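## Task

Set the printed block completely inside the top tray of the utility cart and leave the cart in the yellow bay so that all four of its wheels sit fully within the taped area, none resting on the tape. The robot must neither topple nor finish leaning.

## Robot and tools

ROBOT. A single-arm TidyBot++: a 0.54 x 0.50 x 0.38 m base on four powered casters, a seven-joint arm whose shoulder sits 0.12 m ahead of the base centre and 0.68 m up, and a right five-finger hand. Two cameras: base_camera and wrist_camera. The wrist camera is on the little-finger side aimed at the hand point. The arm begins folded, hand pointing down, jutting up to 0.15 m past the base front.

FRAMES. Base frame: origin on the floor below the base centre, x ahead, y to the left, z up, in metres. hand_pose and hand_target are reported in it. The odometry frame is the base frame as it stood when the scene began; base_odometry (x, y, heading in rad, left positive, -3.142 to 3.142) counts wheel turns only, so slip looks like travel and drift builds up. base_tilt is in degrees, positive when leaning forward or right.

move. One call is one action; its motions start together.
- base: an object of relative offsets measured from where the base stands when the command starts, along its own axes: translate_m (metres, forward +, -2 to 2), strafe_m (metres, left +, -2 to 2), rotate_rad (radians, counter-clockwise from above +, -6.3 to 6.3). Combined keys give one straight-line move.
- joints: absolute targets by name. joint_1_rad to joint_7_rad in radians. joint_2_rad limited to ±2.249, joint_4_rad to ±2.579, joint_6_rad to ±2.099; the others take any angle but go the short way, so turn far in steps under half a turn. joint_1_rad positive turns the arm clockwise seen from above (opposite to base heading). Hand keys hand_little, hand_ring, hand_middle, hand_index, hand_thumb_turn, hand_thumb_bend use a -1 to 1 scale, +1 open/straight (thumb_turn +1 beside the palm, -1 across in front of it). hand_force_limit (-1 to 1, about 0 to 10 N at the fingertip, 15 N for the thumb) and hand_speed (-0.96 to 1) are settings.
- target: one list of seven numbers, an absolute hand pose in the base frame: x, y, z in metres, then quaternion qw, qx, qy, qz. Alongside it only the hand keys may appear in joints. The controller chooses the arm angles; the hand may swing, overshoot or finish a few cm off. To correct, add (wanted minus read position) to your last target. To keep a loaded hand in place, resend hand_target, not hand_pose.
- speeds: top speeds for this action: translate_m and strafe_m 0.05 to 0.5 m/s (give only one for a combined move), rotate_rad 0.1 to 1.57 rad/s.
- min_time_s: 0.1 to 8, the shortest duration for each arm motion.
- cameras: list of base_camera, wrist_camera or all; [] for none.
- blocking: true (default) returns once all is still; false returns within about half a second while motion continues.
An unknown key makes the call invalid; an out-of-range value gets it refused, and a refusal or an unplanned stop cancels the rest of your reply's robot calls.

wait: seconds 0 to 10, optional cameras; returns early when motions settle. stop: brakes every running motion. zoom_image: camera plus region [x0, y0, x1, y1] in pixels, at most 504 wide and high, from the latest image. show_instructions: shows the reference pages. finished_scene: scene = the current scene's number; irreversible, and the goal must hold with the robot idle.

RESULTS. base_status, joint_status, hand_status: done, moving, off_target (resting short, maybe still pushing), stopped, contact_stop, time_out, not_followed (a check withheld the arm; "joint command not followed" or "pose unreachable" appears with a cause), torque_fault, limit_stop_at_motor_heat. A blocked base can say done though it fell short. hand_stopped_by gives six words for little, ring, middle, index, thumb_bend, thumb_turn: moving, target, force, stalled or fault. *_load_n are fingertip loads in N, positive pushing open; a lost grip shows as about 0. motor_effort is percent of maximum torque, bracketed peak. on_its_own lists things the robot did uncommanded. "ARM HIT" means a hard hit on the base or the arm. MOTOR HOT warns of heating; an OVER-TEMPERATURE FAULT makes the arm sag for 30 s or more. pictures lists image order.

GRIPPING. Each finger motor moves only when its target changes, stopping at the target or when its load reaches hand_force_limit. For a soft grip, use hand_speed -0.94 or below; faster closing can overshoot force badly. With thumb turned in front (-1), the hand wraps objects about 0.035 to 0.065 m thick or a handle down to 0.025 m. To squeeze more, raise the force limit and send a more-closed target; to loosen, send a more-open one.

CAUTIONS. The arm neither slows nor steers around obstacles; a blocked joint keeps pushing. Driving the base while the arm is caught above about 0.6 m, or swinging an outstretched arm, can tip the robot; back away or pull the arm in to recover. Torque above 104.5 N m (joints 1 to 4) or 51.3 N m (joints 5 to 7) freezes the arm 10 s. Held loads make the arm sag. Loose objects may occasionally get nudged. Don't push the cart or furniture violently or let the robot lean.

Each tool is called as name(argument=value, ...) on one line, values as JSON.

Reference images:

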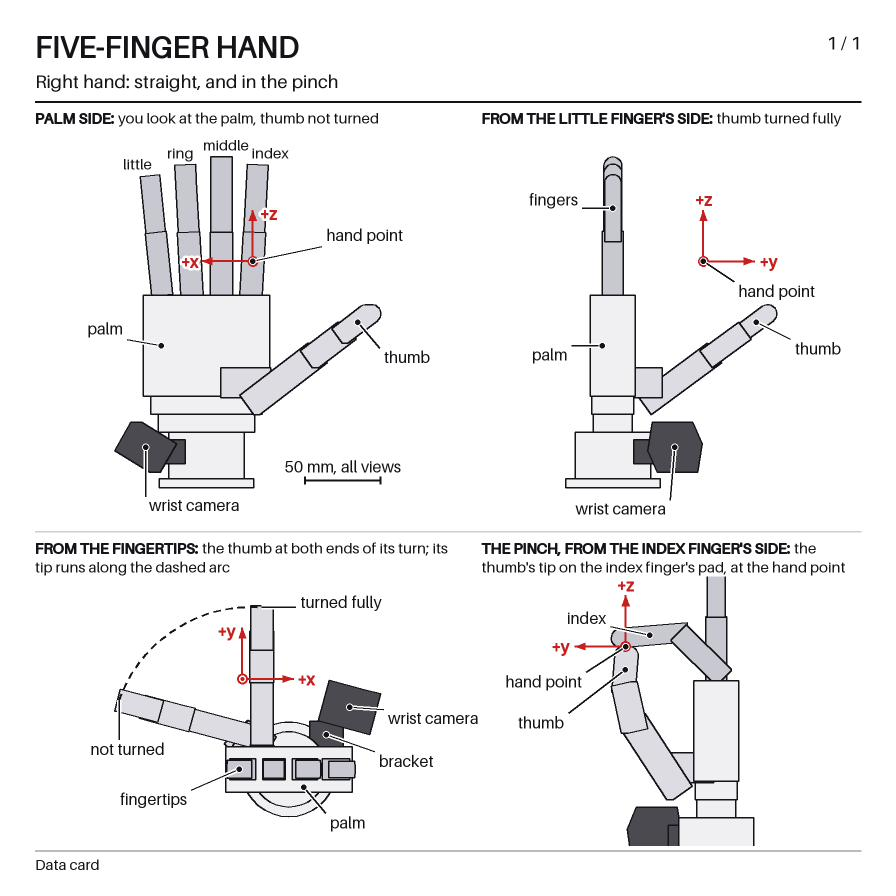

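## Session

move(joints={"joint_1_rad":0,"joint_2_rad":-1.2,"joint_3_rad":3.142,"joint_4_rad":-2.03,"joint_5_rad":0,"joint_6_rad":-0.5,"joint_7_rad":-1.832}, cameras=["all"])

Scene clock: 3.47 s.
move: done
base_odometry: x=+0.000 y=+0.000 heading=+0.000
base_tilt: forward=+0.1 right=-0.2
base_status: not commanded
joint_positions: joint_1_rad=-0.006 joint_2_rad=-1.198 joint_3_rad=+3.120 joint_4_rad=-2.035 joint_5_rad=-0.022 joint_6_rad=-0.569 joint_7_rad=+4.377 hand_little=+1.000 hand_ring=+1.000 hand_middle=+1.000 hand_index=+1.000 hand_thumb_turn=+1.000 hand_thumb_bend=+1.000 hand_force_limit=+0.000 hand_speed=-0.800
joint_status: all done
hand_stopped_by: target,target,target,target,target,target
little_load_n: 0.0
ring_load_n: 0.0
middle_load_n: 0.0
index_load_n: 0.0
thumb_bend_load_n: 0.0
thumb_turn_load_n: 0.0
motor_effort: joint_1_rad=+1(2) joint_2_rad=+15(17) joint_3_rad=+1(2) joint_4_rad=+13(16) joint_5_rad=+0(1) joint_6_rad=+9(9) joint_7_rad=+0(1)
hand_pose: x=+0.2875 y=-0.0309 z=+1.0498 quat_wxyz=(+0.137, -0.639, +0.097, -0.750) (m; base frame)
hand_target: x=+0.2824 y=-0.0490 z=+1.0792 quat_wxyz=(+0.103, -0.612, +0.081, -0.780) (m; base frame)
hand_status: not commanded
pictures: base_camera, wrist_camera
Images, in order (width x height): base_camera 644x364, wrist_camera 504x504.

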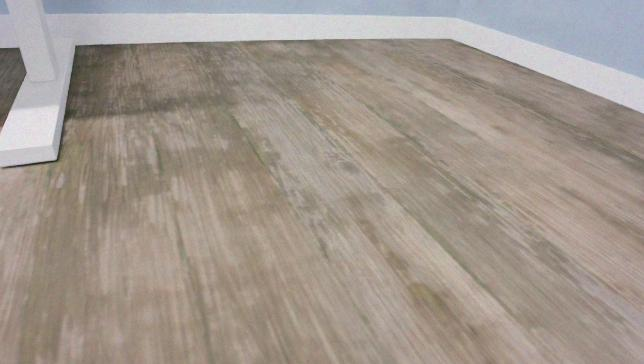

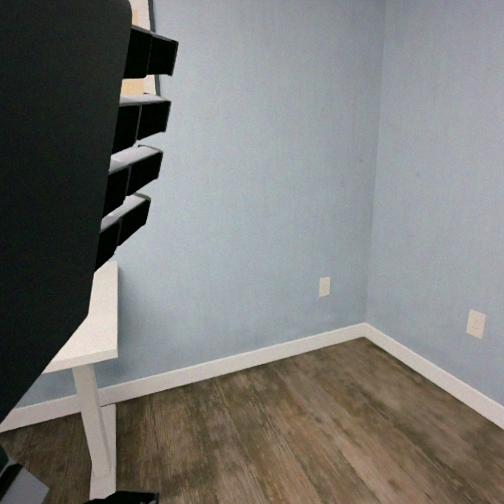

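move(base={"rotate_rad":0.9}, cameras=["all"])

move(base={"rotate_rad":0.9}, cameras=["all"])

move(base={"rotate_rad":1.0}, cameras=["all"])

move(base={"rotate_rad":1.0}, cameras=["all"])

move(base={"rotate_rad":1.0}, cameras=["all"])

Scene clock: 11.30 s.
move: done
base_odometry: x=+0.000 y=+0.000 heading=+0.899
base_tilt: forward=+0.1 right=-0.2
base_status: done
joint_positions: joint_1_rad=-0.006 joint_2_rad=-1.198 joint_3_rad=+3.122 joint_4_rad=-2.035 joint_5_rad=-0.022 joint_6_rad=-0.569 joint_7_rad=+4.380 hand_little=+1.000 hand_ring=+1.000 hand_middle=+1.000 hand_index=+1.000 hand_thumb_turn=+1.000 hand_thumb_bend=+1.000 hand_force_limit=+0.000 hand_speed=-0.800
joint_status: not commanded
hand_stopped_by: target,target,target,target,target,target
little_load_n: 0.0
ring_load_n: 0.0
middle_load_n: 0.0
index_load_n: 0.0
thumb_bend_load_n: 0.0
thumb_turn_load_n: 0.0
motor_effort: joint_1_rad=+0(2) joint_2_rad=+15(15) joint_3_rad=+1(1) joint_4_rad=+13(13) joint_5_rad=+0(1) joint_6_rad=+9(9) joint_7_rad=-1(1)
hand_pose: x=+0.2875 y=-0.0319 z=+1.0499 quat_wxyz=(+0.136, -0.639, +0.097, -0.750) (m; base frame)
hand_target: x=+0.2824 y=-0.0490 z=+1.0792 quat_wxyz=(+0.103, -0.612, +0.081, -0.780) (m; base frame)
hand_status: not commanded
pictures: base_camera, wrist_camera
Images, in order (width x height): base_camera 644x364, wrist_camera 504x504.

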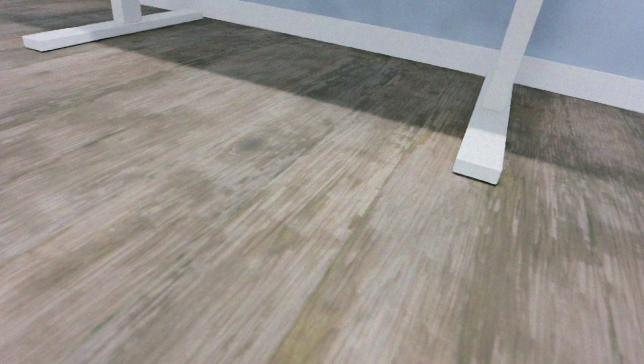

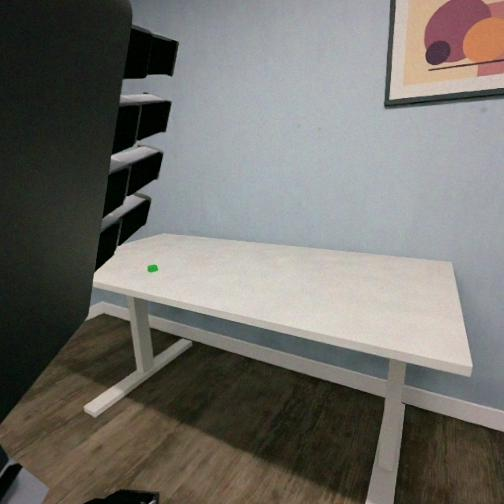

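Scene clock: 13.10 s.
move: done
base_odometry: x=+0.000 y=+0.000 heading=+1.798
base_tilt: forward=+0.1 right=-0.2
base_status: done
joint_positions: joint_1_rad=-0.006 joint_2_rad=-1.198 joint_3_rad=+3.123 joint_4_rad=-2.035 joint_5_rad=-0.022 joint_6_rad=-0.569 joint_7_rad=+4.380 hand_little=+1.000 hand_ring=+1.000 hand_middle=+1.000 hand_index=+1.000 hand_thumb_turn=+1.000 hand_thumb_bend=+1.000 hand_force_limit=+0.000 hand_speed=-0.800
joint_status: not commanded
hand_stopped_by: target,target,target,target,target,target
little_load_n: 0.0
ring_load_n: 0.0
middle_load_n: 0.0
index_load_n: 0.0
thumb_bend_load_n: -0.5
thumb_turn_load_n: 0.0
motor_effort: joint_1_rad=+1(1) joint_2_rad=+15(15) joint_3_rad=+1(1) joint_4_rad=+13(13) joint_5_rad=+0(1) joint_6_rad=+9(9) joint_7_rad=+0(1)
hand_pose: x=+0.2875 y=-0.0320 z=+1.0499 quat_wxyz=(+0.136, -0.639, +0.098, -0.750) (m; base frame)
hand_target: x=+0.2824 y=-0.0490 z=+1.0792 quat_wxyz=(+0.103, -0.612, +0.081, -0.780) (m; base frame)
hand_status: not commanded
pictures: base_camera, wrist_camera
Images, in order (width x height): base_camera 644x364, wrist_camera 504x504.

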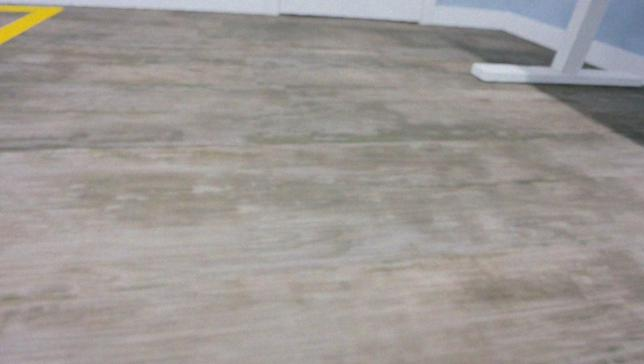

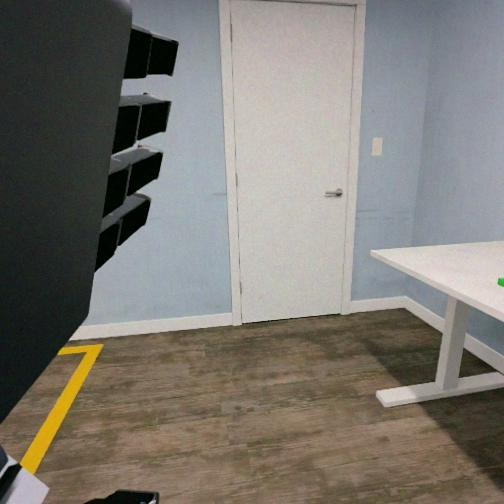

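Scene clock: 15.00 s.
move: done
base_odometry: x=+0.000 y=+0.000 heading=+2.797
base_tilt: forward=+0.1 right=-0.2
base_status: done
joint_positions: joint_1_rad=-0.006 joint_2_rad=-1.198 joint_3_rad=+3.123 joint_4_rad=-2.035 joint_5_rad=-0.022 joint_6_rad=-0.569 joint_7_rad=+4.380 hand_little=+1.000 hand_ring=+1.000 hand_middle=+1.000 hand_index=+1.000 hand_thumb_turn=+1.000 hand_thumb_bend=+1.000 hand_force_limit=+0.000 hand_speed=-0.800
joint_status: not commanded
hand_stopped_by: target,target,target,target,target,target
little_load_n: 0.0
ring_load_n: 0.0
middle_load_n: 0.0
index_load_n: 0.0
thumb_bend_load_n: 0.0
thumb_turn_load_n: 0.0
motor_effort: joint_1_rad=+0(1) joint_2_rad=+15(15) joint_3_rad=+1(1) joint_4_rad=+13(13) joint_5_rad=+0(1) joint_6_rad=+9(9) joint_7_rad=+0(1)
hand_pose: x=+0.2875 y=-0.0321 z=+1.0500 quat_wxyz=(+0.136, -0.639, +0.098, -0.750) (m; base frame)
hand_target: x=+0.2824 y=-0.0490 z=+1.0792 quat_wxyz=(+0.103, -0.612, +0.081, -0.780) (m; base frame)
hand_status: not commanded
pictures: base_camera, wrist_camera
Images, in order (width x height): base_camera 644x364, wrist_camera 504x504.

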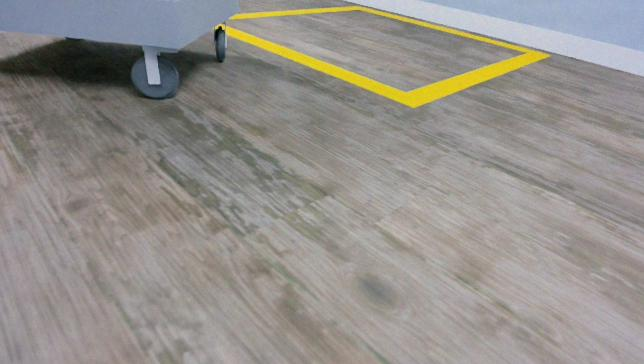

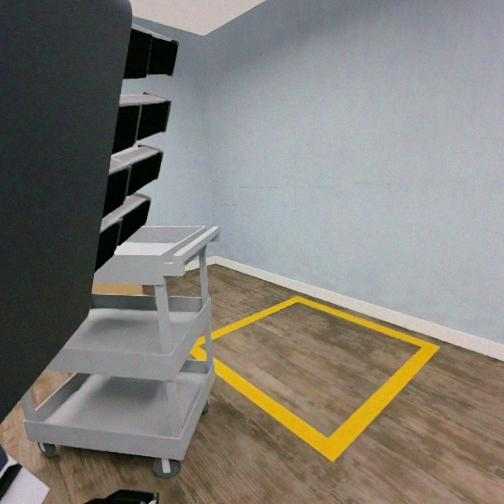

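Scene clock: 16.90 s.
move: done
base_odometry: x=+0.000 y=+0.000 heading=-2.487
base_tilt: forward=+0.1 right=-0.2
base_status: done
joint_positions: joint_1_rad=-0.006 joint_2_rad=-1.198 joint_3_rad=+3.123 joint_4_rad=-2.035 joint_5_rad=-0.022 joint_6_rad=-0.569 joint_7_rad=+4.380 hand_little=+1.000 hand_ring=+1.000 hand_middle=+1.000 hand_index=+1.000 hand_thumb_turn=+1.000 hand_thumb_bend=+1.000 hand_force_limit=+0.000 hand_speed=-0.800
joint_status: not commanded
hand_stopped_by: target,target,target,target,target,target
little_load_n: 0.0
ring_load_n: 0.0
middle_load_n: 0.0
index_load_n: 0.0
thumb_bend_load_n: 0.0
thumb_turn_load_n: 0.0
motor_effort: joint_1_rad=+1(2) joint_2_rad=+15(15) joint_3_rad=+1(1) joint_4_rad=+13(13) joint_5_rad=+0(1) joint_6_rad=+9(9) joint_7_rad=-1(1)
hand_pose: x=+0.2875 y=-0.0321 z=+1.0500 quat_wxyz=(+0.136, -0.639, +0.098, -0.750) (m; base frame)
hand_target: x=+0.2824 y=-0.0490 z=+1.0792 quat_wxyz=(+0.103, -0.612, +0.081, -0.780) (m; base frame)
hand_status: not commanded
pictures: base_camera, wrist_camera
Images, in order (width x height): base_camera 644x364, wrist_camera 504x504.

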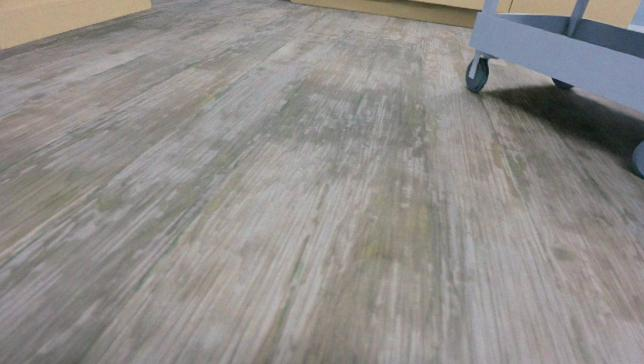

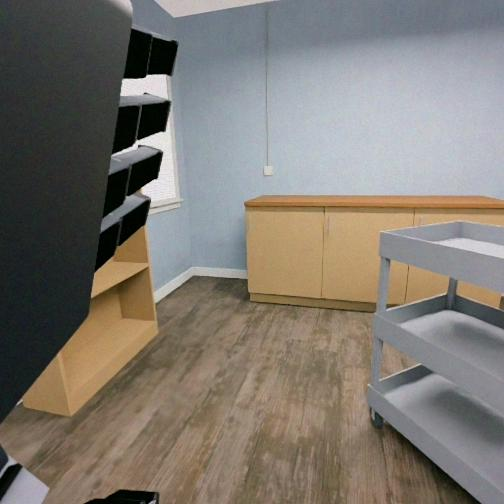

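Scene clock: 18.80 s.
move: done
base_odometry: x=+0.000 y=+0.000 heading=-1.488
base_tilt: forward=+0.1 right=-0.2
base_status: done
joint_positions: joint_1_rad=-0.006 joint_2_rad=-1.198 joint_3_rad=+3.123 joint_4_rad=-2.035 joint_5_rad=-0.022 joint_6_rad=-0.569 joint_7_rad=+4.380 hand_little=+1.000 hand_ring=+1.000 hand_middle=+1.000 hand_index=+1.000 hand_thumb_turn=+1.000 hand_thumb_bend=+1.000 hand_force_limit=+0.000 hand_speed=-0.800
joint_status: not commanded
hand_stopped_by: target,target,target,target,target,target
little_load_n: 0.0
ring_load_n: 0.0
middle_load_n: 0.0
index_load_n: 0.0
thumb_bend_load_n: 0.0
thumb_turn_load_n: 0.0
motor_effort: joint_1_rad=+0(1) joint_2_rad=+14(15) joint_3_rad=+1(1) joint_4_rad=+13(13) joint_5_rad=+1(1) joint_6_rad=+9(9) joint_7_rad=+0(1)
hand_pose: x=+0.2875 y=-0.0322 z=+1.0500 quat_wxyz=(+0.136, -0.639, +0.098, -0.751) (m; base frame)
hand_target: x=+0.2824 y=-0.0490 z=+1.0792 quat_wxyz=(+0.103, -0.612, +0.081, -0.780) (m; base frame)
hand_status: not commanded
pictures: base_camera, wrist_camera
Images, in order (width x height): base_camera 644x364, wrist_camera 504x504.

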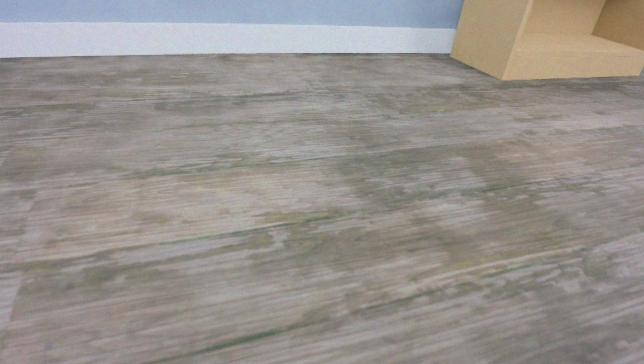

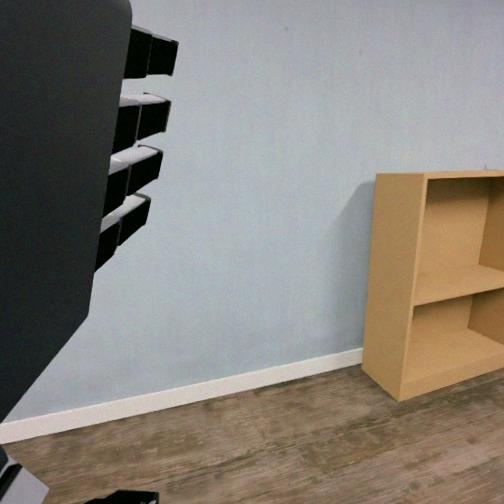

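move(base={"translate_m":0.80,"strafe_m":-1.275})

move(base={"rotate_rad":2.478}, cameras=["all"])

Scene clock: 87.70 s.
move: done
base_odometry: x=-1.205 y=-0.902 heading=-1.488
base_tilt: forward=+0.2 right=-0.2
base_status: done
joint_positions: joint_1_rad=-0.004 joint_2_rad=-1.199 joint_3_rad=+3.129 joint_4_rad=-2.035 joint_5_rad=-0.022 joint_6_rad=-0.568 joint_7_rad=+4.380 hand_little=+1.000 hand_ring=+1.000 hand_middle=+1.000 hand_index=+1.000 hand_thumb_turn=+1.000 hand_thumb_bend=+1.000 hand_force_limit=+0.000 hand_speed=-0.800
joint_status: not commanded
hand_stopped_by: target,target,target,target,target,target
little_load_n: 0.0
ring_load_n: 0.0
middle_load_n: 0.0
index_load_n: 0.0
thumb_bend_load_n: 0.0
thumb_turn_load_n: 0.0
motor_effort: joint_1_rad=+1(2) joint_2_rad=+15(17) joint_3_rad=+1(3) joint_4_rad=+13(14) joint_5_rad=+1(1) joint_6_rad=+9(9) joint_7_rad=+0(1)
hand_pose: x=+0.2867 y=-0.0352 z=+1.0506 quat_wxyz=(+0.136, -0.637, +0.101, -0.751) (m; base frame)
hand_target: x=+0.2824 y=-0.0490 z=+1.0792 quat_wxyz=(+0.103, -0.612, +0.081, -0.780) (m; base frame)
hand_status: not commanded
pictures: none

Scene clock: 90.60 s.
move: done
base_odometry: x=-1.205 y=-0.902 heading=+0.989
base_tilt: forward=+0.1 right=-0.2
base_status: done
joint_positions: joint_1_rad=-0.004 joint_2_rad=-1.199 joint_3_rad=+3.129 joint_4_rad=-2.035 joint_5_rad=-0.022 joint_6_rad=-0.568 joint_7_rad=+4.380 hand_little=+1.000 hand_ring=+1.000 hand_middle=+1.000 hand_index=+1.000 hand_thumb_turn=+1.000 hand_thumb_bend=+1.000 hand_force_limit=+0.000 hand_speed=-0.800
joint_status: not commanded
hand_stopped_by: target,target,target,target,target,target
little_load_n: 0.0
ring_load_n: 0.0
middle_load_n: 0.0
index_load_n: 0.0
thumb_bend_load_n: 0.0
thumb_turn_load_n: 0.0
motor_effort: joint_1_rad=+1(2) joint_2_rad=+14(15) joint_3_rad=+1(1) joint_4_rad=+13(13) joint_5_rad=+0(1) joint_6_rad=+9(9) joint_7_rad=+0(1)
hand_pose: x=+0.2867 y=-0.0353 z=+1.0506 quat_wxyz=(+0.136, -0.637, +0.101, -0.751) (m; base frame)
hand_target: x=+0.2824 y=-0.0490 z=+1.0792 quat_wxyz=(+0.103, -0.612, +0.081, -0.780) (m; base frame)
hand_status: not commanded
pictures: base_camera, wrist_camera
Images, in order (width x height): base_camera 644x364, wrist_camera 504x504.

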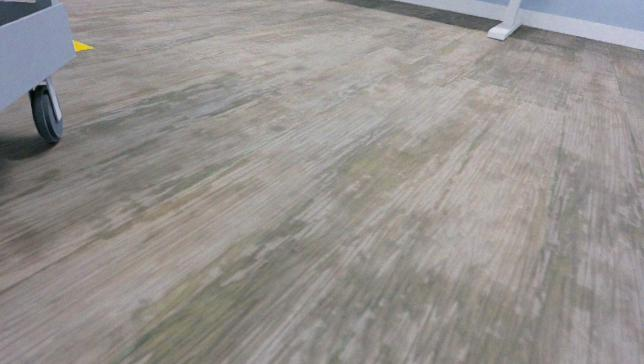

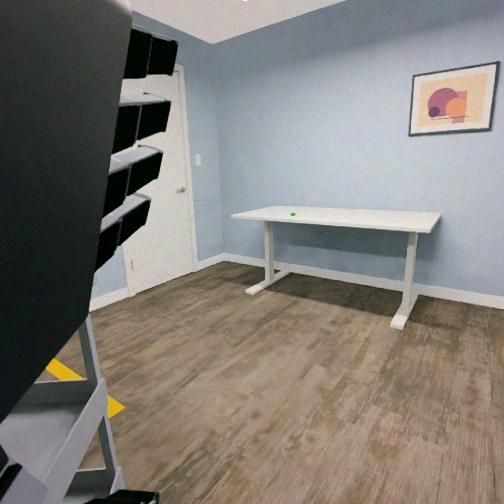

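move(base={"translate_m":-0.2,"strafe_m":0.69}, cameras=["all"])

Scene clock: 96.10 s.
move: done
base_odometry: x=-1.892 y=-0.690 heading=+0.990
base_tilt: forward=+0.1 right=-0.2
base_status: done
joint_positions: joint_1_rad=-0.003 joint_2_rad=-1.199 joint_3_rad=+3.131 joint_4_rad=-2.035 joint_5_rad=-0.022 joint_6_rad=-0.568 joint_7_rad=+4.380 hand_little=+1.000 hand_ring=+1.000 hand_middle=+1.000 hand_index=+1.000 hand_thumb_turn=+1.000 hand_thumb_bend=+1.000 hand_force_limit=+0.000 hand_speed=-0.800
joint_status: not commanded
hand_stopped_by: target,target,target,target,target,target
little_load_n: 0.0
ring_load_n: 0.0
middle_load_n: 0.0
index_load_n: 0.0
thumb_bend_load_n: 0.0
thumb_turn_load_n: 0.0
motor_effort: joint_1_rad=+1(2) joint_2_rad=+15(16) joint_3_rad=+1(2) joint_4_rad=+13(13) joint_5_rad=+0(1) joint_6_rad=+9(9) joint_7_rad=+0(1)
hand_pose: x=+0.2867 y=-0.0359 z=+1.0506 quat_wxyz=(+0.137, -0.637, +0.102, -0.751) (m; base frame)
hand_target: x=+0.2824 y=-0.0490 z=+1.0792 quat_wxyz=(+0.103, -0.612, +0.081, -0.780) (m; base frame)
hand_status: not commanded
pictures: base_camera, wrist_camera
Images, in order (width x height): base_camera 644x364, wrist_camera 504x504.

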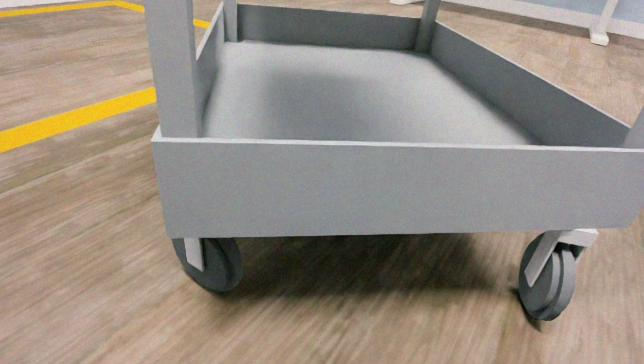

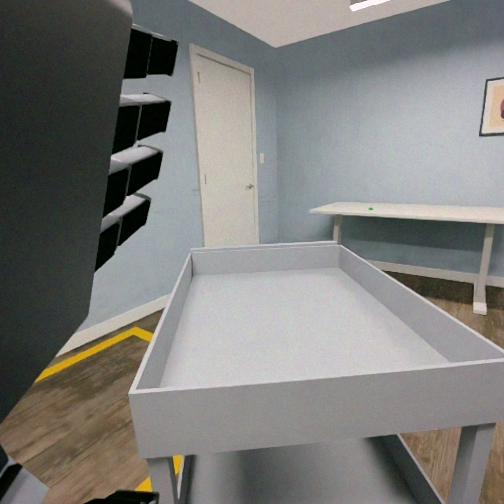

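move(base={"strafe_m":-0.125,"rotate_rad":-0.02})

move(base={"translate_m":0.45}, speeds={"translate_m":0.1}, cameras=["all"])

Scene clock: 134.43 s.
move: done
base_odometry: x=-1.787 y=-0.759 heading=+0.970
base_tilt: forward=+0.1 right=-0.2
base_status: done
joint_positions: joint_1_rad=-0.003 joint_2_rad=-1.200 joint_3_rad=+3.136 joint_4_rad=-2.035 joint_5_rad=-0.022 joint_6_rad=-0.566 joint_7_rad=+4.380 hand_little=+1.000 hand_ring=+1.000 hand_middle=+1.000 hand_index=+1.000 hand_thumb_turn=+1.000 hand_thumb_bend=+1.000 hand_force_limit=+0.000 hand_speed=-0.800
joint_status: not commanded
hand_stopped_by: target,target,target,target,target,target
little_load_n: 0.0
ring_load_n: 0.0
middle_load_n: 0.0
index_load_n: -0.5
thumb_bend_load_n: 0.0
thumb_turn_load_n: 0.0
motor_effort: joint_1_rad=+0(2) joint_2_rad=+15(17) joint_3_rad=+1(3) joint_4_rad=+13(14) joint_5_rad=+0(1) joint_6_rad=+9(9) joint_7_rad=+0(1)
hand_pose: x=+0.2864 y=-0.0378 z=+1.0512 quat_wxyz=(+0.137, -0.636, +0.104, -0.752) (m; base frame)
hand_target: x=+0.2824 y=-0.0490 z=+1.0792 quat_wxyz=(+0.103, -0.612, +0.081, -0.780) (m; base frame)
hand_status: not commanded
pictures: none

Scene clock: 139.47 s.
move: done
base_odometry: x=-1.532 y=-0.388 heading=+0.970
base_tilt: forward=+0.1 right=-0.2
base_status: done
joint_positions: joint_1_rad=-0.003 joint_2_rad=-1.202 joint_3_rad=+3.136 joint_4_rad=-2.034 joint_5_rad=-0.022 joint_6_rad=-0.565 joint_7_rad=+4.380 hand_little=+1.000 hand_ring=+1.000 hand_middle=+1.000 hand_index=+1.000 hand_thumb_turn=+1.000 hand_thumb_bend=+1.000 hand_force_limit=+0.000 hand_speed=-0.800
joint_status: not commanded
hand_stopped_by: target,target,target,target,target,target
little_load_n: 0.0
ring_load_n: 0.0
middle_load_n: 0.0
index_load_n: 0.0
thumb_bend_load_n: 0.0
thumb_turn_load_n: 0.0
motor_effort: joint_1_rad=+1(1) joint_2_rad=+15(17) joint_3_rad=+1(1) joint_4_rad=+13(14) joint_5_rad=+0(1) joint_6_rad=+9(9) joint_7_rad=+0(1)
hand_pose: x=+0.2856 y=-0.0378 z=+1.0521 quat_wxyz=(+0.138, -0.635, +0.104, -0.753) (m; base frame)
hand_target: x=+0.2824 y=-0.0490 z=+1.0792 quat_wxyz=(+0.103, -0.612, +0.081, -0.780) (m; base frame)
hand_status: not commanded
pictures: base_camera, wrist_camera
Images, in order (width x height): base_camera 644x364, wrist_camera 504x504.

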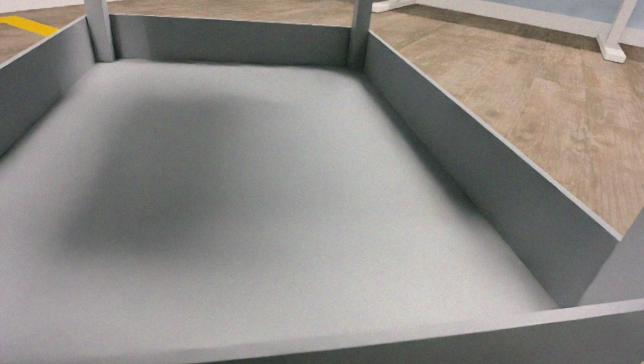

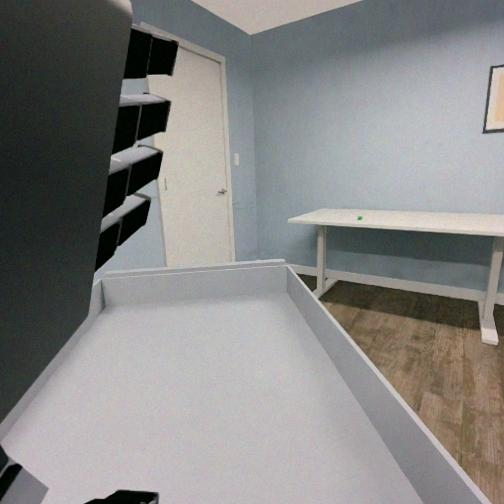

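move(base={"translate_m":0.12}, speeds={"translate_m":0.1}, cameras=["all"])

Scene clock: 148.43 s.
move: done
base_odometry: x=-1.464 y=-0.289 heading=+0.970
base_tilt: forward=+0.1 right=-0.2
base_status: done
joint_positions: joint_1_rad=-0.003 joint_2_rad=-1.203 joint_3_rad=+3.136 joint_4_rad=-2.033 joint_5_rad=-0.022 joint_6_rad=-0.565 joint_7_rad=+4.380 hand_little=+1.000 hand_ring=+1.000 hand_middle=+1.000 hand_index=+1.000 hand_thumb_turn=+1.000 hand_thumb_bend=+1.000 hand_force_limit=+0.000 hand_speed=-0.800
joint_status: not commanded
hand_stopped_by: target,target,target,target,target,target
little_load_n: 0.0
ring_load_n: 0.0
middle_load_n: 0.0
index_load_n: 0.0
thumb_bend_load_n: 0.0
thumb_turn_load_n: 0.0
motor_effort: joint_1_rad=+0(1) joint_2_rad=+15(17) joint_3_rad=+1(1) joint_4_rad=+13(13) joint_5_rad=+0(1) joint_6_rad=+9(9) joint_7_rad=-1(1)
hand_pose: x=+0.2848 y=-0.0378 z=+1.0529 quat_wxyz=(+0.138, -0.634, +0.104, -0.754) (m; base frame)
hand_target: x=+0.2824 y=-0.0490 z=+1.0792 quat_wxyz=(+0.103, -0.612, +0.081, -0.780) (m; base frame)
hand_status: not commanded
pictures: base_camera, wrist_camera
Images, in order (width x height): base_camera 644x364, wrist_camera 504x504.

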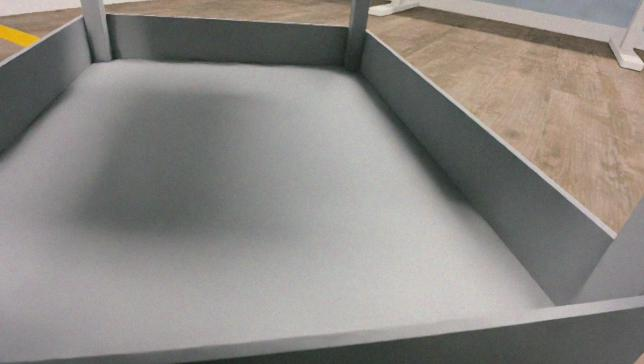

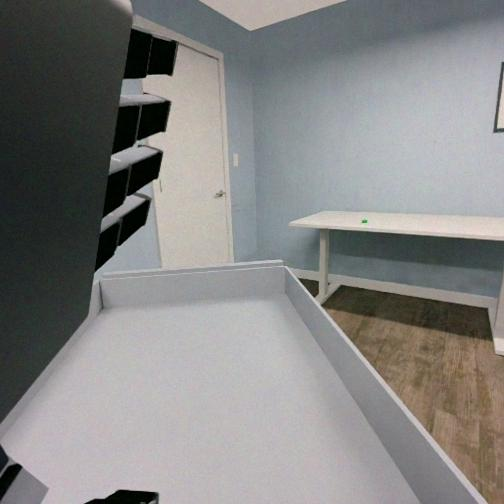

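move(base={"translate_m":-0.3}, cameras=["all"])

Scene clock: 177.40 s.
move: done
base_odometry: x=-1.634 y=-0.536 heading=+0.971
base_tilt: forward=+0.1 right=-0.2
base_status: done
joint_positions: joint_1_rad=-0.003 joint_2_rad=-1.210 joint_3_rad=+3.136 joint_4_rad=-2.030 joint_5_rad=-0.022 joint_6_rad=-0.565 joint_7_rad=+4.380 hand_little=+1.000 hand_ring=+1.000 hand_middle=+1.000 hand_index=+1.000 hand_thumb_turn=+1.000 hand_thumb_bend=+1.000 hand_force_limit=+0.000 hand_speed=-0.800
joint_status: not commanded
hand_stopped_by: target,target,target,target,target,target
little_load_n: 0.0
ring_load_n: 0.0
middle_load_n: 0.0
index_load_n: 0.0
thumb_bend_load_n: 0.0
thumb_turn_load_n: 0.0
motor_effort: joint_1_rad=+0(2) joint_2_rad=+15(17) joint_3_rad=+1(3) joint_4_rad=+13(14) joint_5_rad=+0(1) joint_6_rad=+9(9) joint_7_rad=+0(1)
hand_pose: x=+0.2816 y=-0.0381 z=+1.0560 quat_wxyz=(+0.138, -0.630, +0.103, -0.757) (m; base frame)
hand_target: x=+0.2824 y=-0.0490 z=+1.0792 quat_wxyz=(+0.103, -0.612, +0.081, -0.780) (m; base frame)
hand_status: not commanded
pictures: base_camera, wrist_camera
Images, in order (width x height): base_camera 644x364, wrist_camera 504x504.

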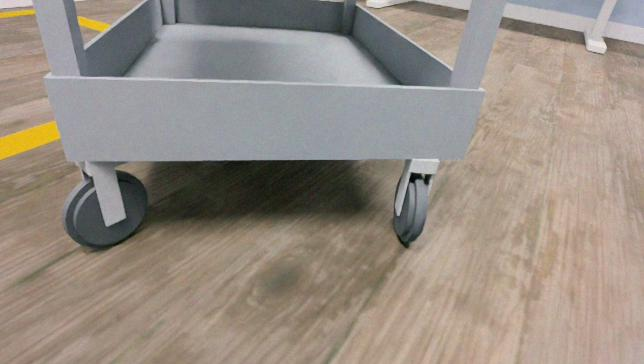

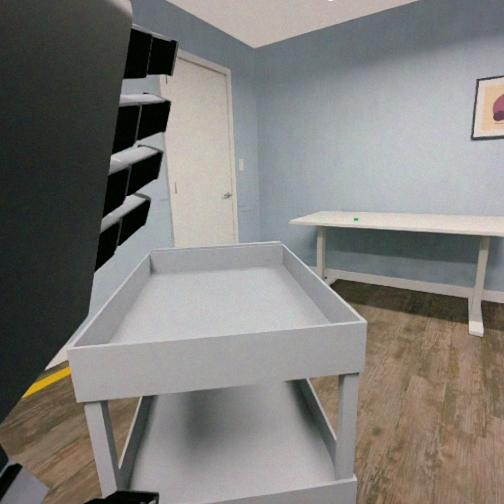

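move(base={"strafe_m":-0.036,"rotate_rad":0.162})

move(base={"translate_m":0.64,"strafe_m":-0.03}, speeds={"translate_m":0.1}, cameras=["all"])

move(base={"translate_m":-0.3}, cameras=["all"])

Scene clock: 191.87 s.
move: done
base_odometry: x=-1.604 y=-0.557 heading=+1.132
base_tilt: forward=+0.1 right=-0.2
base_status: done
joint_positions: joint_1_rad=-0.006 joint_2_rad=-1.210 joint_3_rad=+3.138 joint_4_rad=-2.030 joint_5_rad=-0.022 joint_6_rad=-0.564 joint_7_rad=+4.380 hand_little=+1.000 hand_ring=+1.000 hand_middle=+1.000 hand_index=+1.000 hand_thumb_turn=+1.000 hand_thumb_bend=+1.000 hand_force_limit=+0.000 hand_speed=-0.800
joint_status: not commanded
hand_stopped_by: target,target,target,target,target,target
little_load_n: 0.0
ring_load_n: 0.0
middle_load_n: -0.5
index_load_n: 0.0
thumb_bend_load_n: 0.0
thumb_turn_load_n: 0.0
motor_effort: joint_1_rad=+0(2) joint_2_rad=+15(16) joint_3_rad=+1(3) joint_4_rad=+13(13) joint_5_rad=+0(1) joint_6_rad=+9(9) joint_7_rad=+0(1)
hand_pose: x=+0.2817 y=-0.0382 z=+1.0560 quat_wxyz=(+0.140, -0.630, +0.103, -0.757) (m; base frame)
hand_target: x=+0.2824 y=-0.0490 z=+1.0792 quat_wxyz=(+0.103, -0.612, +0.081, -0.780) (m; base frame)
hand_status: not commanded
pictures: none

Scene clock: 199.57 s.
move: done
base_odometry: x=-1.305 y=+0.009 heading=+1.133
base_tilt: forward=-0.2 right=-0.3
base_status: done
joint_positions: joint_1_rad=-0.006 joint_2_rad=-1.209 joint_3_rad=+3.138 joint_4_rad=-2.029 joint_5_rad=-0.022 joint_6_rad=-0.563 joint_7_rad=+4.380 hand_little=+1.000 hand_ring=+1.000 hand_middle=+1.000 hand_index=+1.000 hand_thumb_turn=+1.000 hand_thumb_bend=+1.000 hand_force_limit=+0.000 hand_speed=-0.800
joint_status: not commanded
hand_stopped_by: target,target,target,target,target,target
little_load_n: 0.0
ring_load_n: 0.0
middle_load_n: 0.0
index_load_n: 0.0
thumb_bend_load_n: 0.0
thumb_turn_load_n: 0.0
motor_effort: joint_1_rad=+1(4) joint_2_rad=+15(19) joint_3_rad=+1(3) joint_4_rad=+13(14) joint_5_rad=+0(1) joint_6_rad=+9(9) joint_7_rad=+0(1)
hand_pose: x=+0.2817 y=-0.0384 z=+1.0567 quat_wxyz=(+0.140, -0.629, +0.103, -0.758) (m; base frame)
hand_target: x=+0.2824 y=-0.0490 z=+1.0792 quat_wxyz=(+0.103, -0.612, +0.081, -0.780) (m; base frame)
hand_status: not commanded
pictures: base_camera, wrist_camera
Images, in order (width x height): base_camera 644x364, wrist_camera 504x504.

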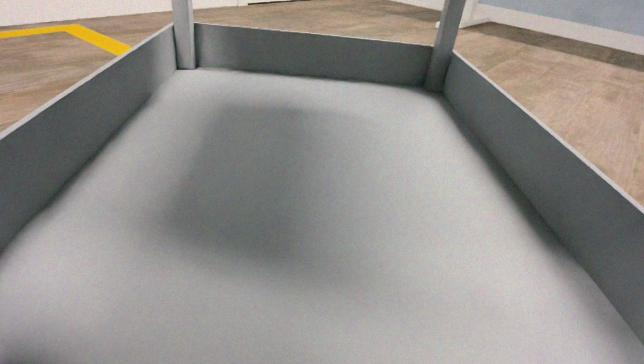

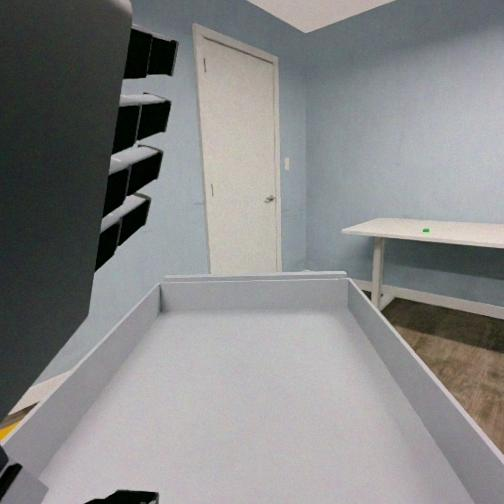

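Scene clock: 201.53 s.
move: done
base_odometry: x=-1.432 y=-0.263 heading=+1.132
base_tilt: forward=+0.1 right=-0.2
base_status: done
joint_positions: joint_1_rad=-0.006 joint_2_rad=-1.209 joint_3_rad=+3.138 joint_4_rad=-2.029 joint_5_rad=-0.022 joint_6_rad=-0.562 joint_7_rad=+4.380 hand_little=+1.000 hand_ring=+1.000 hand_middle=+1.000 hand_index=+1.000 hand_thumb_turn=+1.000 hand_thumb_bend=+1.000 hand_force_limit=+0.000 hand_speed=-0.800
joint_status: not commanded
hand_stopped_by: target,target,target,target,target,target
little_load_n: 0.0
ring_load_n: 0.0
middle_load_n: 0.0
index_load_n: 0.0
thumb_bend_load_n: 0.0
thumb_turn_load_n: 0.0
motor_effort: joint_1_rad=+0(1) joint_2_rad=+15(18) joint_3_rad=+1(2) joint_4_rad=+13(17) joint_5_rad=+0(1) joint_6_rad=+9(10) joint_7_rad=+0(1)
hand_pose: x=+0.2817 y=-0.0385 z=+1.0571 quat_wxyz=(+0.140, -0.629, +0.103, -0.758) (m; base frame)
hand_target: x=+0.2824 y=-0.0490 z=+1.0792 quat_wxyz=(+0.103, -0.612, +0.081, -0.780) (m; base frame)
hand_status: not commanded
pictures: base_camera, wrist_camera
Images, in order (width x height): base_camera 644x364, wrist_camera 504x504.

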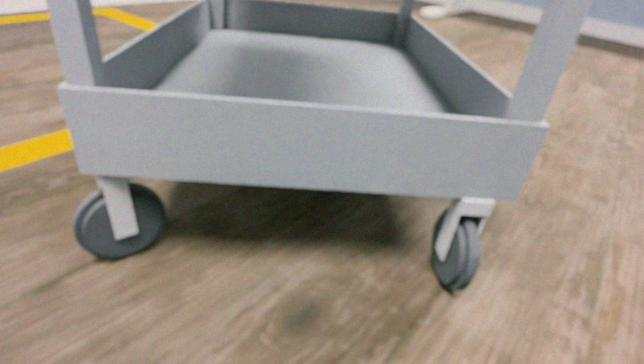

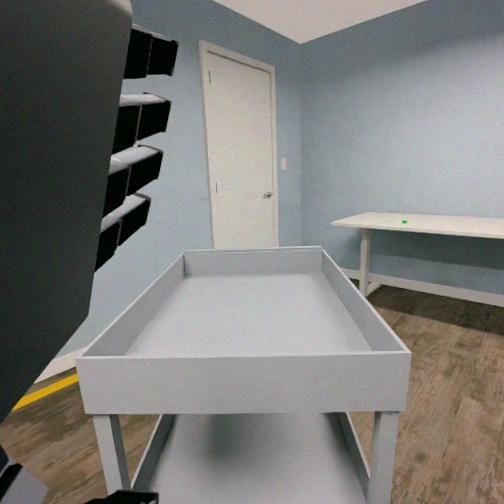

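move(base={"translate_m":0.2,"strafe_m":-0.70})

move(base={"rotate_rad":1.549})

move(base={"translate_m":0.04,"strafe_m":-0.62}, cameras=["all"])

Scene clock: 221.40 s.
move: done
base_odometry: x=-0.714 y=-0.379 heading=+1.131
base_tilt: forward=+0.1 right=-0.2
base_status: done
joint_positions: joint_1_rad=-0.005 joint_2_rad=-1.209 joint_3_rad=+3.138 joint_4_rad=-2.029 joint_5_rad=-0.022 joint_6_rad=-0.562 joint_7_rad=+4.380 hand_little=+1.000 hand_ring=+1.000 hand_middle=+1.000 hand_index=+1.000 hand_thumb_turn=+1.000 hand_thumb_bend=+1.000 hand_force_limit=+0.000 hand_speed=-0.800
joint_status: not commanded
hand_stopped_by: target,target,target,target,target,target
little_load_n: 0.0
ring_load_n: 0.0
middle_load_n: 0.0
index_load_n: 0.0
thumb_bend_load_n: 0.0
thumb_turn_load_n: 0.0
motor_effort: joint_1_rad=+0(2) joint_2_rad=+15(17) joint_3_rad=+1(2) joint_4_rad=+13(13) joint_5_rad=+0(1) joint_6_rad=+9(9) joint_7_rad=-1(2)
hand_pose: x=+0.2817 y=-0.0385 z=+1.0571 quat_wxyz=(+0.139, -0.629, +0.103, -0.758) (m; base frame)
hand_target: x=+0.2824 y=-0.0490 z=+1.0792 quat_wxyz=(+0.103, -0.612, +0.081, -0.780) (m; base frame)
hand_status: not commanded
pictures: none

Scene clock: 223.67 s.
move: done
base_odometry: x=-0.714 y=-0.379 heading=+2.679
base_tilt: forward=+0.1 right=-0.2
base_status: done
joint_positions: joint_1_rad=-0.005 joint_2_rad=-1.209 joint_3_rad=+3.138 joint_4_rad=-2.029 joint_5_rad=-0.022 joint_6_rad=-0.562 joint_7_rad=+4.380 hand_little=+1.000 hand_ring=+1.000 hand_middle=+1.000 hand_index=+1.000 hand_thumb_turn=+1.000 hand_thumb_bend=+1.000 hand_force_limit=+0.000 hand_speed=-0.800
joint_status: not commanded
hand_stopped_by: target,target,target,target,target,target
little_load_n: 0.0
ring_load_n: 0.0
middle_load_n: 0.0
index_load_n: 0.0
thumb_bend_load_n: 0.0
thumb_turn_load_n: 0.0
motor_effort: joint_1_rad=+0(2) joint_2_rad=+15(16) joint_3_rad=+1(1) joint_4_rad=+13(13) joint_5_rad=+1(1) joint_6_rad=+9(9) joint_7_rad=-1(1)
hand_pose: x=+0.2817 y=-0.0386 z=+1.0571 quat_wxyz=(+0.139, -0.629, +0.103, -0.758) (m; base frame)
hand_target: x=+0.2824 y=-0.0490 z=+1.0792 quat_wxyz=(+0.103, -0.612, +0.081, -0.780) (m; base frame)
hand_status: not commanded
pictures: none

Scene clock: 226.17 s.
move: done
base_odometry: x=-0.473 y=+0.194 heading=+2.680
base_tilt: forward=+0.1 right=-0.2
base_status: done
joint_positions: joint_1_rad=-0.004 joint_2_rad=-1.209 joint_3_rad=+3.138 joint_4_rad=-2.029 joint_5_rad=-0.022 joint_6_rad=-0.562 joint_7_rad=+4.380 hand_little=+1.000 hand_ring=+1.000 hand_middle=+1.000 hand_index=+1.000 hand_thumb_turn=+1.000 hand_thumb_bend=+1.000 hand_force_limit=+0.000 hand_speed=-0.800
joint_status: not commanded
hand_stopped_by: target,target,target,target,target,target
little_load_n: 0.0
ring_load_n: 0.0
middle_load_n: 0.0
index_load_n: 0.0
thumb_bend_load_n: 0.0
thumb_turn_load_n: 0.0
motor_effort: joint_1_rad=-1(2) joint_2_rad=+15(16) joint_3_rad=+1(3) joint_4_rad=+13(13) joint_5_rad=+0(1) joint_6_rad=+9(9) joint_7_rad=+0(1)
hand_pose: x=+0.2817 y=-0.0387 z=+1.0571 quat_wxyz=(+0.139, -0.629, +0.104, -0.758) (m; base frame)
hand_target: x=+0.2824 y=-0.0490 z=+1.0792 quat_wxyz=(+0.103, -0.612, +0.081, -0.780) (m; base frame)
hand_status: not commanded
pictures: base_camera, wrist_camera
Images, in order (width x height): base_camera 644x364, wrist_camera 504x504.

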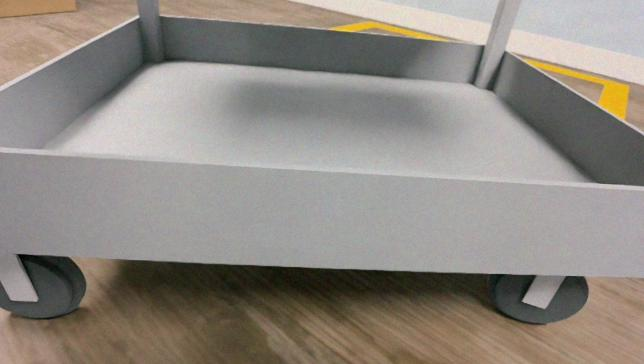

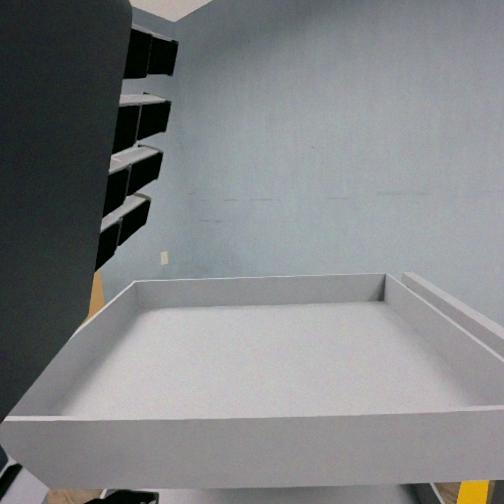

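move(base={"strafe_m":-0.035,"rotate_rad":0.03})

move(base={"translate_m":0.85}, speeds={"translate_m":0.12}, cameras=["all"])

move(base={"translate_m":-0.45}, cameras=["all"])

Scene clock: 238.97 s.
move: done
base_odometry: x=-0.457 y=+0.225 heading=+2.712
base_tilt: forward=+0.1 right=-0.2
base_status: done
joint_positions: joint_1_rad=-0.004 joint_2_rad=-1.209 joint_3_rad=+3.140 joint_4_rad=-2.029 joint_5_rad=-0.022 joint_6_rad=-0.562 joint_7_rad=+4.380 hand_little=+1.000 hand_ring=+1.000 hand_middle=+1.000 hand_index=+1.000 hand_thumb_turn=+1.000 hand_thumb_bend=+1.000 hand_force_limit=+0.000 hand_speed=-0.800
joint_status: not commanded
hand_stopped_by: target,target,target,target,target,target
little_load_n: 0.0
ring_load_n: 0.5
middle_load_n: 0.0
index_load_n: 0.0
thumb_bend_load_n: 0.0
thumb_turn_load_n: 0.0
motor_effort: joint_1_rad=+1(2) joint_2_rad=+15(16) joint_3_rad=+1(2) joint_4_rad=+13(13) joint_5_rad=+1(1) joint_6_rad=+9(9) joint_7_rad=+0(1)
hand_pose: x=+0.2816 y=-0.0394 z=+1.0570 quat_wxyz=(+0.139, -0.629, +0.105, -0.758) (m; base frame)
hand_target: x=+0.2824 y=-0.0490 z=+1.0792 quat_wxyz=(+0.103, -0.612, +0.081, -0.780) (m; base frame)
hand_status: not commanded
pictures: none

Scene clock: 246.63 s.
move: done
base_odometry: x=-1.230 y=+0.580 heading=+2.712
base_tilt: forward=+0.1 right=-0.2
base_status: done
joint_positions: joint_1_rad=-0.004 joint_2_rad=-1.209 joint_3_rad=+3.140 joint_4_rad=-2.029 joint_5_rad=-0.022 joint_6_rad=-0.562 joint_7_rad=+4.380 hand_little=+1.000 hand_ring=+1.000 hand_middle=+1.000 hand_index=+1.000 hand_thumb_turn=+1.000 hand_thumb_bend=+1.000 hand_force_limit=+0.000 hand_speed=-0.800
joint_status: not commanded
hand_stopped_by: target,target,target,target,target,target
little_load_n: 0.0
ring_load_n: 0.0
middle_load_n: 0.0
index_load_n: 0.0
thumb_bend_load_n: 0.0
thumb_turn_load_n: 0.0
motor_effort: joint_1_rad=+0(1) joint_2_rad=+15(19) joint_3_rad=+1(1) joint_4_rad=+13(14) joint_5_rad=+0(1) joint_6_rad=+9(9) joint_7_rad=+0(1)
hand_pose: x=+0.2817 y=-0.0394 z=+1.0573 quat_wxyz=(+0.139, -0.629, +0.104, -0.758) (m; base frame)
hand_target: x=+0.2824 y=-0.0490 z=+1.0792 quat_wxyz=(+0.103, -0.612, +0.081, -0.780) (m; base frame)
hand_status: not commanded
pictures: base_camera, wrist_camera
Images, in order (width x height): base_camera 644x364, wrist_camera 504x504.

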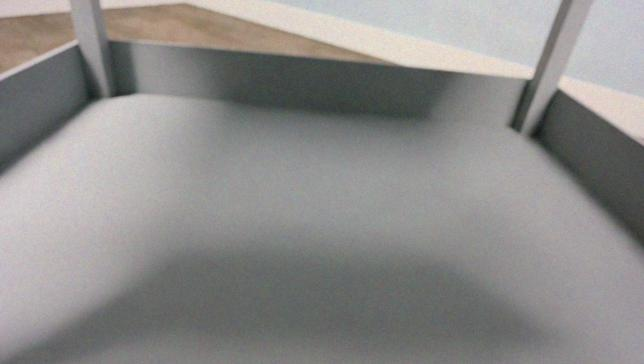

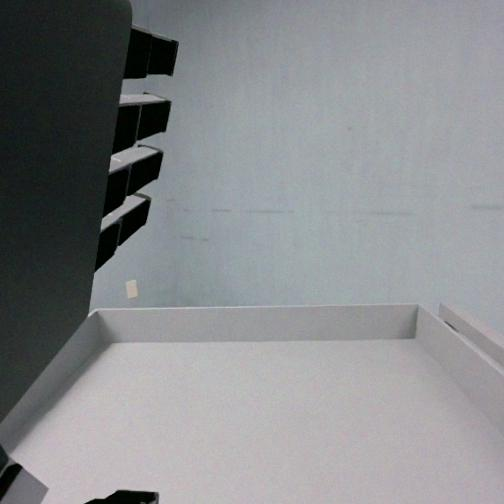

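Scene clock: 248.90 s.
move: done
base_odometry: x=-0.821 y=+0.392 heading=+2.712
base_tilt: forward=+0.1 right=-0.2
base_status: done
joint_positions: joint_1_rad=-0.004 joint_2_rad=-1.209 joint_3_rad=+3.140 joint_4_rad=-2.028 joint_5_rad=-0.022 joint_6_rad=-0.562 joint_7_rad=+4.380 hand_little=+1.000 hand_ring=+1.000 hand_middle=+1.000 hand_index=+1.000 hand_thumb_turn=+1.000 hand_thumb_bend=+1.000 hand_force_limit=+0.000 hand_speed=-0.800
joint_status: not commanded
hand_stopped_by: target,target,target,target,target,target
little_load_n: 0.0
ring_load_n: 0.0
middle_load_n: 0.0
index_load_n: 0.0
thumb_bend_load_n: 0.0
thumb_turn_load_n: 0.0
motor_effort: joint_1_rad=+0(2) joint_2_rad=+15(18) joint_3_rad=+1(3) joint_4_rad=+13(14) joint_5_rad=+0(1) joint_6_rad=+9(9) joint_7_rad=+0(1)
hand_pose: x=+0.2815 y=-0.0395 z=+1.0576 quat_wxyz=(+0.139, -0.628, +0.105, -0.758) (m; base frame)
hand_target: x=+0.2824 y=-0.0490 z=+1.0792 quat_wxyz=(+0.103, -0.612, +0.081, -0.780) (m; base frame)
hand_status: not commanded
pictures: base_camera, wrist_camera
Images, in order (width x height): base_camera 644x364, wrist_camera 504x504.

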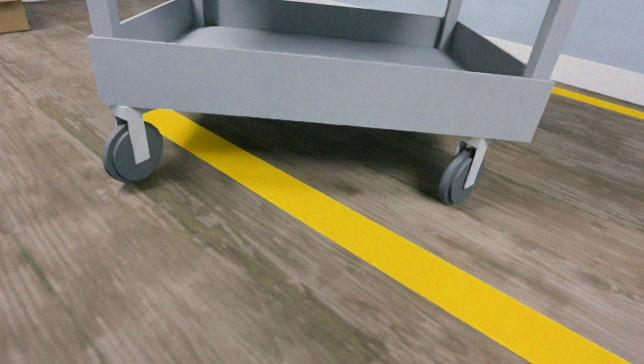

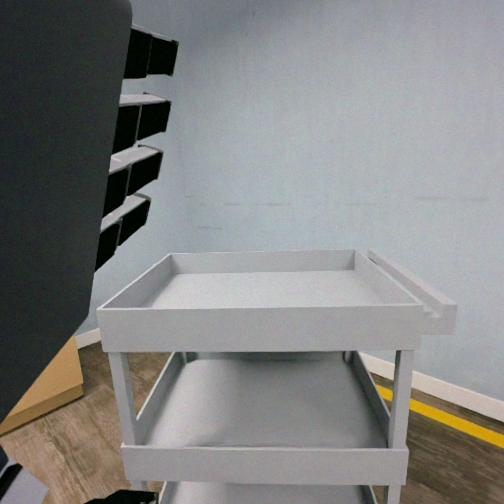

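move(base={"translate_m":-0.35,"rotate_rad":-0.3}, cameras=["all"])

Scene clock: 271.40 s.
move: done
base_odometry: x=-0.502 y=+0.246 heading=+2.411
base_tilt: forward=+0.1 right=-0.2
base_status: done
joint_positions: joint_1_rad=-0.004 joint_2_rad=-1.208 joint_3_rad=+3.140 joint_4_rad=-2.028 joint_5_rad=-0.022 joint_6_rad=-0.562 joint_7_rad=+4.380 hand_little=+1.000 hand_ring=+1.000 hand_middle=+1.000 hand_index=+1.000 hand_thumb_turn=+1.000 hand_thumb_bend=+1.000 hand_force_limit=+0.000 hand_speed=-0.800
joint_status: not commanded
hand_stopped_by: target,target,target,target,target,target
little_load_n: 0.0
ring_load_n: 0.0
middle_load_n: 0.0
index_load_n: 0.0
thumb_bend_load_n: 0.0
thumb_turn_load_n: 0.0
motor_effort: joint_1_rad=+0(2) joint_2_rad=+15(17) joint_3_rad=+1(2) joint_4_rad=+13(14) joint_5_rad=+0(1) joint_6_rad=+9(9) joint_7_rad=+0(1)
hand_pose: x=+0.2817 y=-0.0395 z=+1.0575 quat_wxyz=(+0.139, -0.628, +0.105, -0.758) (m; base frame)
hand_target: x=+0.2824 y=-0.0490 z=+1.0792 quat_wxyz=(+0.103, -0.612, +0.081, -0.780) (m; base frame)
hand_status: not commanded
pictures: base_camera, wrist_camera
Images, in order (width x height): base_camera 644x364, wrist_camera 504x504.

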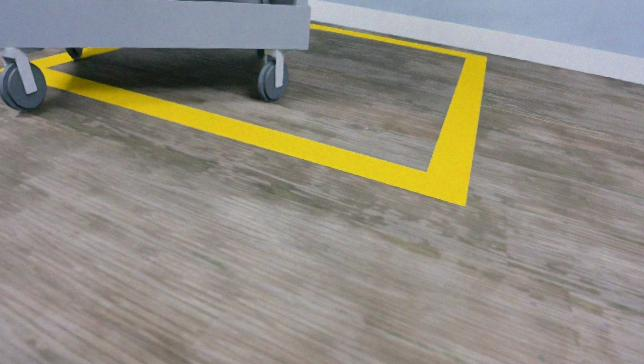

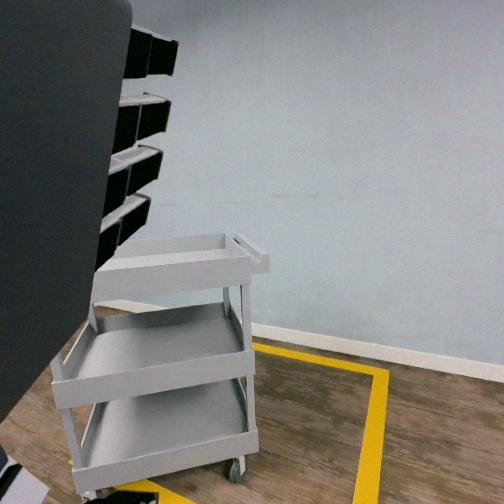

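zoom_image(camera="base_camera", region=[0, 0, 320, 130])

Scaled by 1.575.

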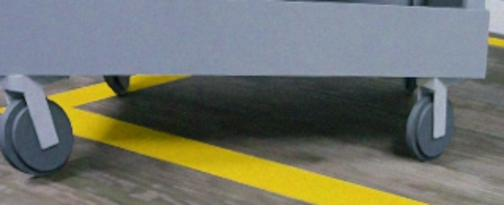

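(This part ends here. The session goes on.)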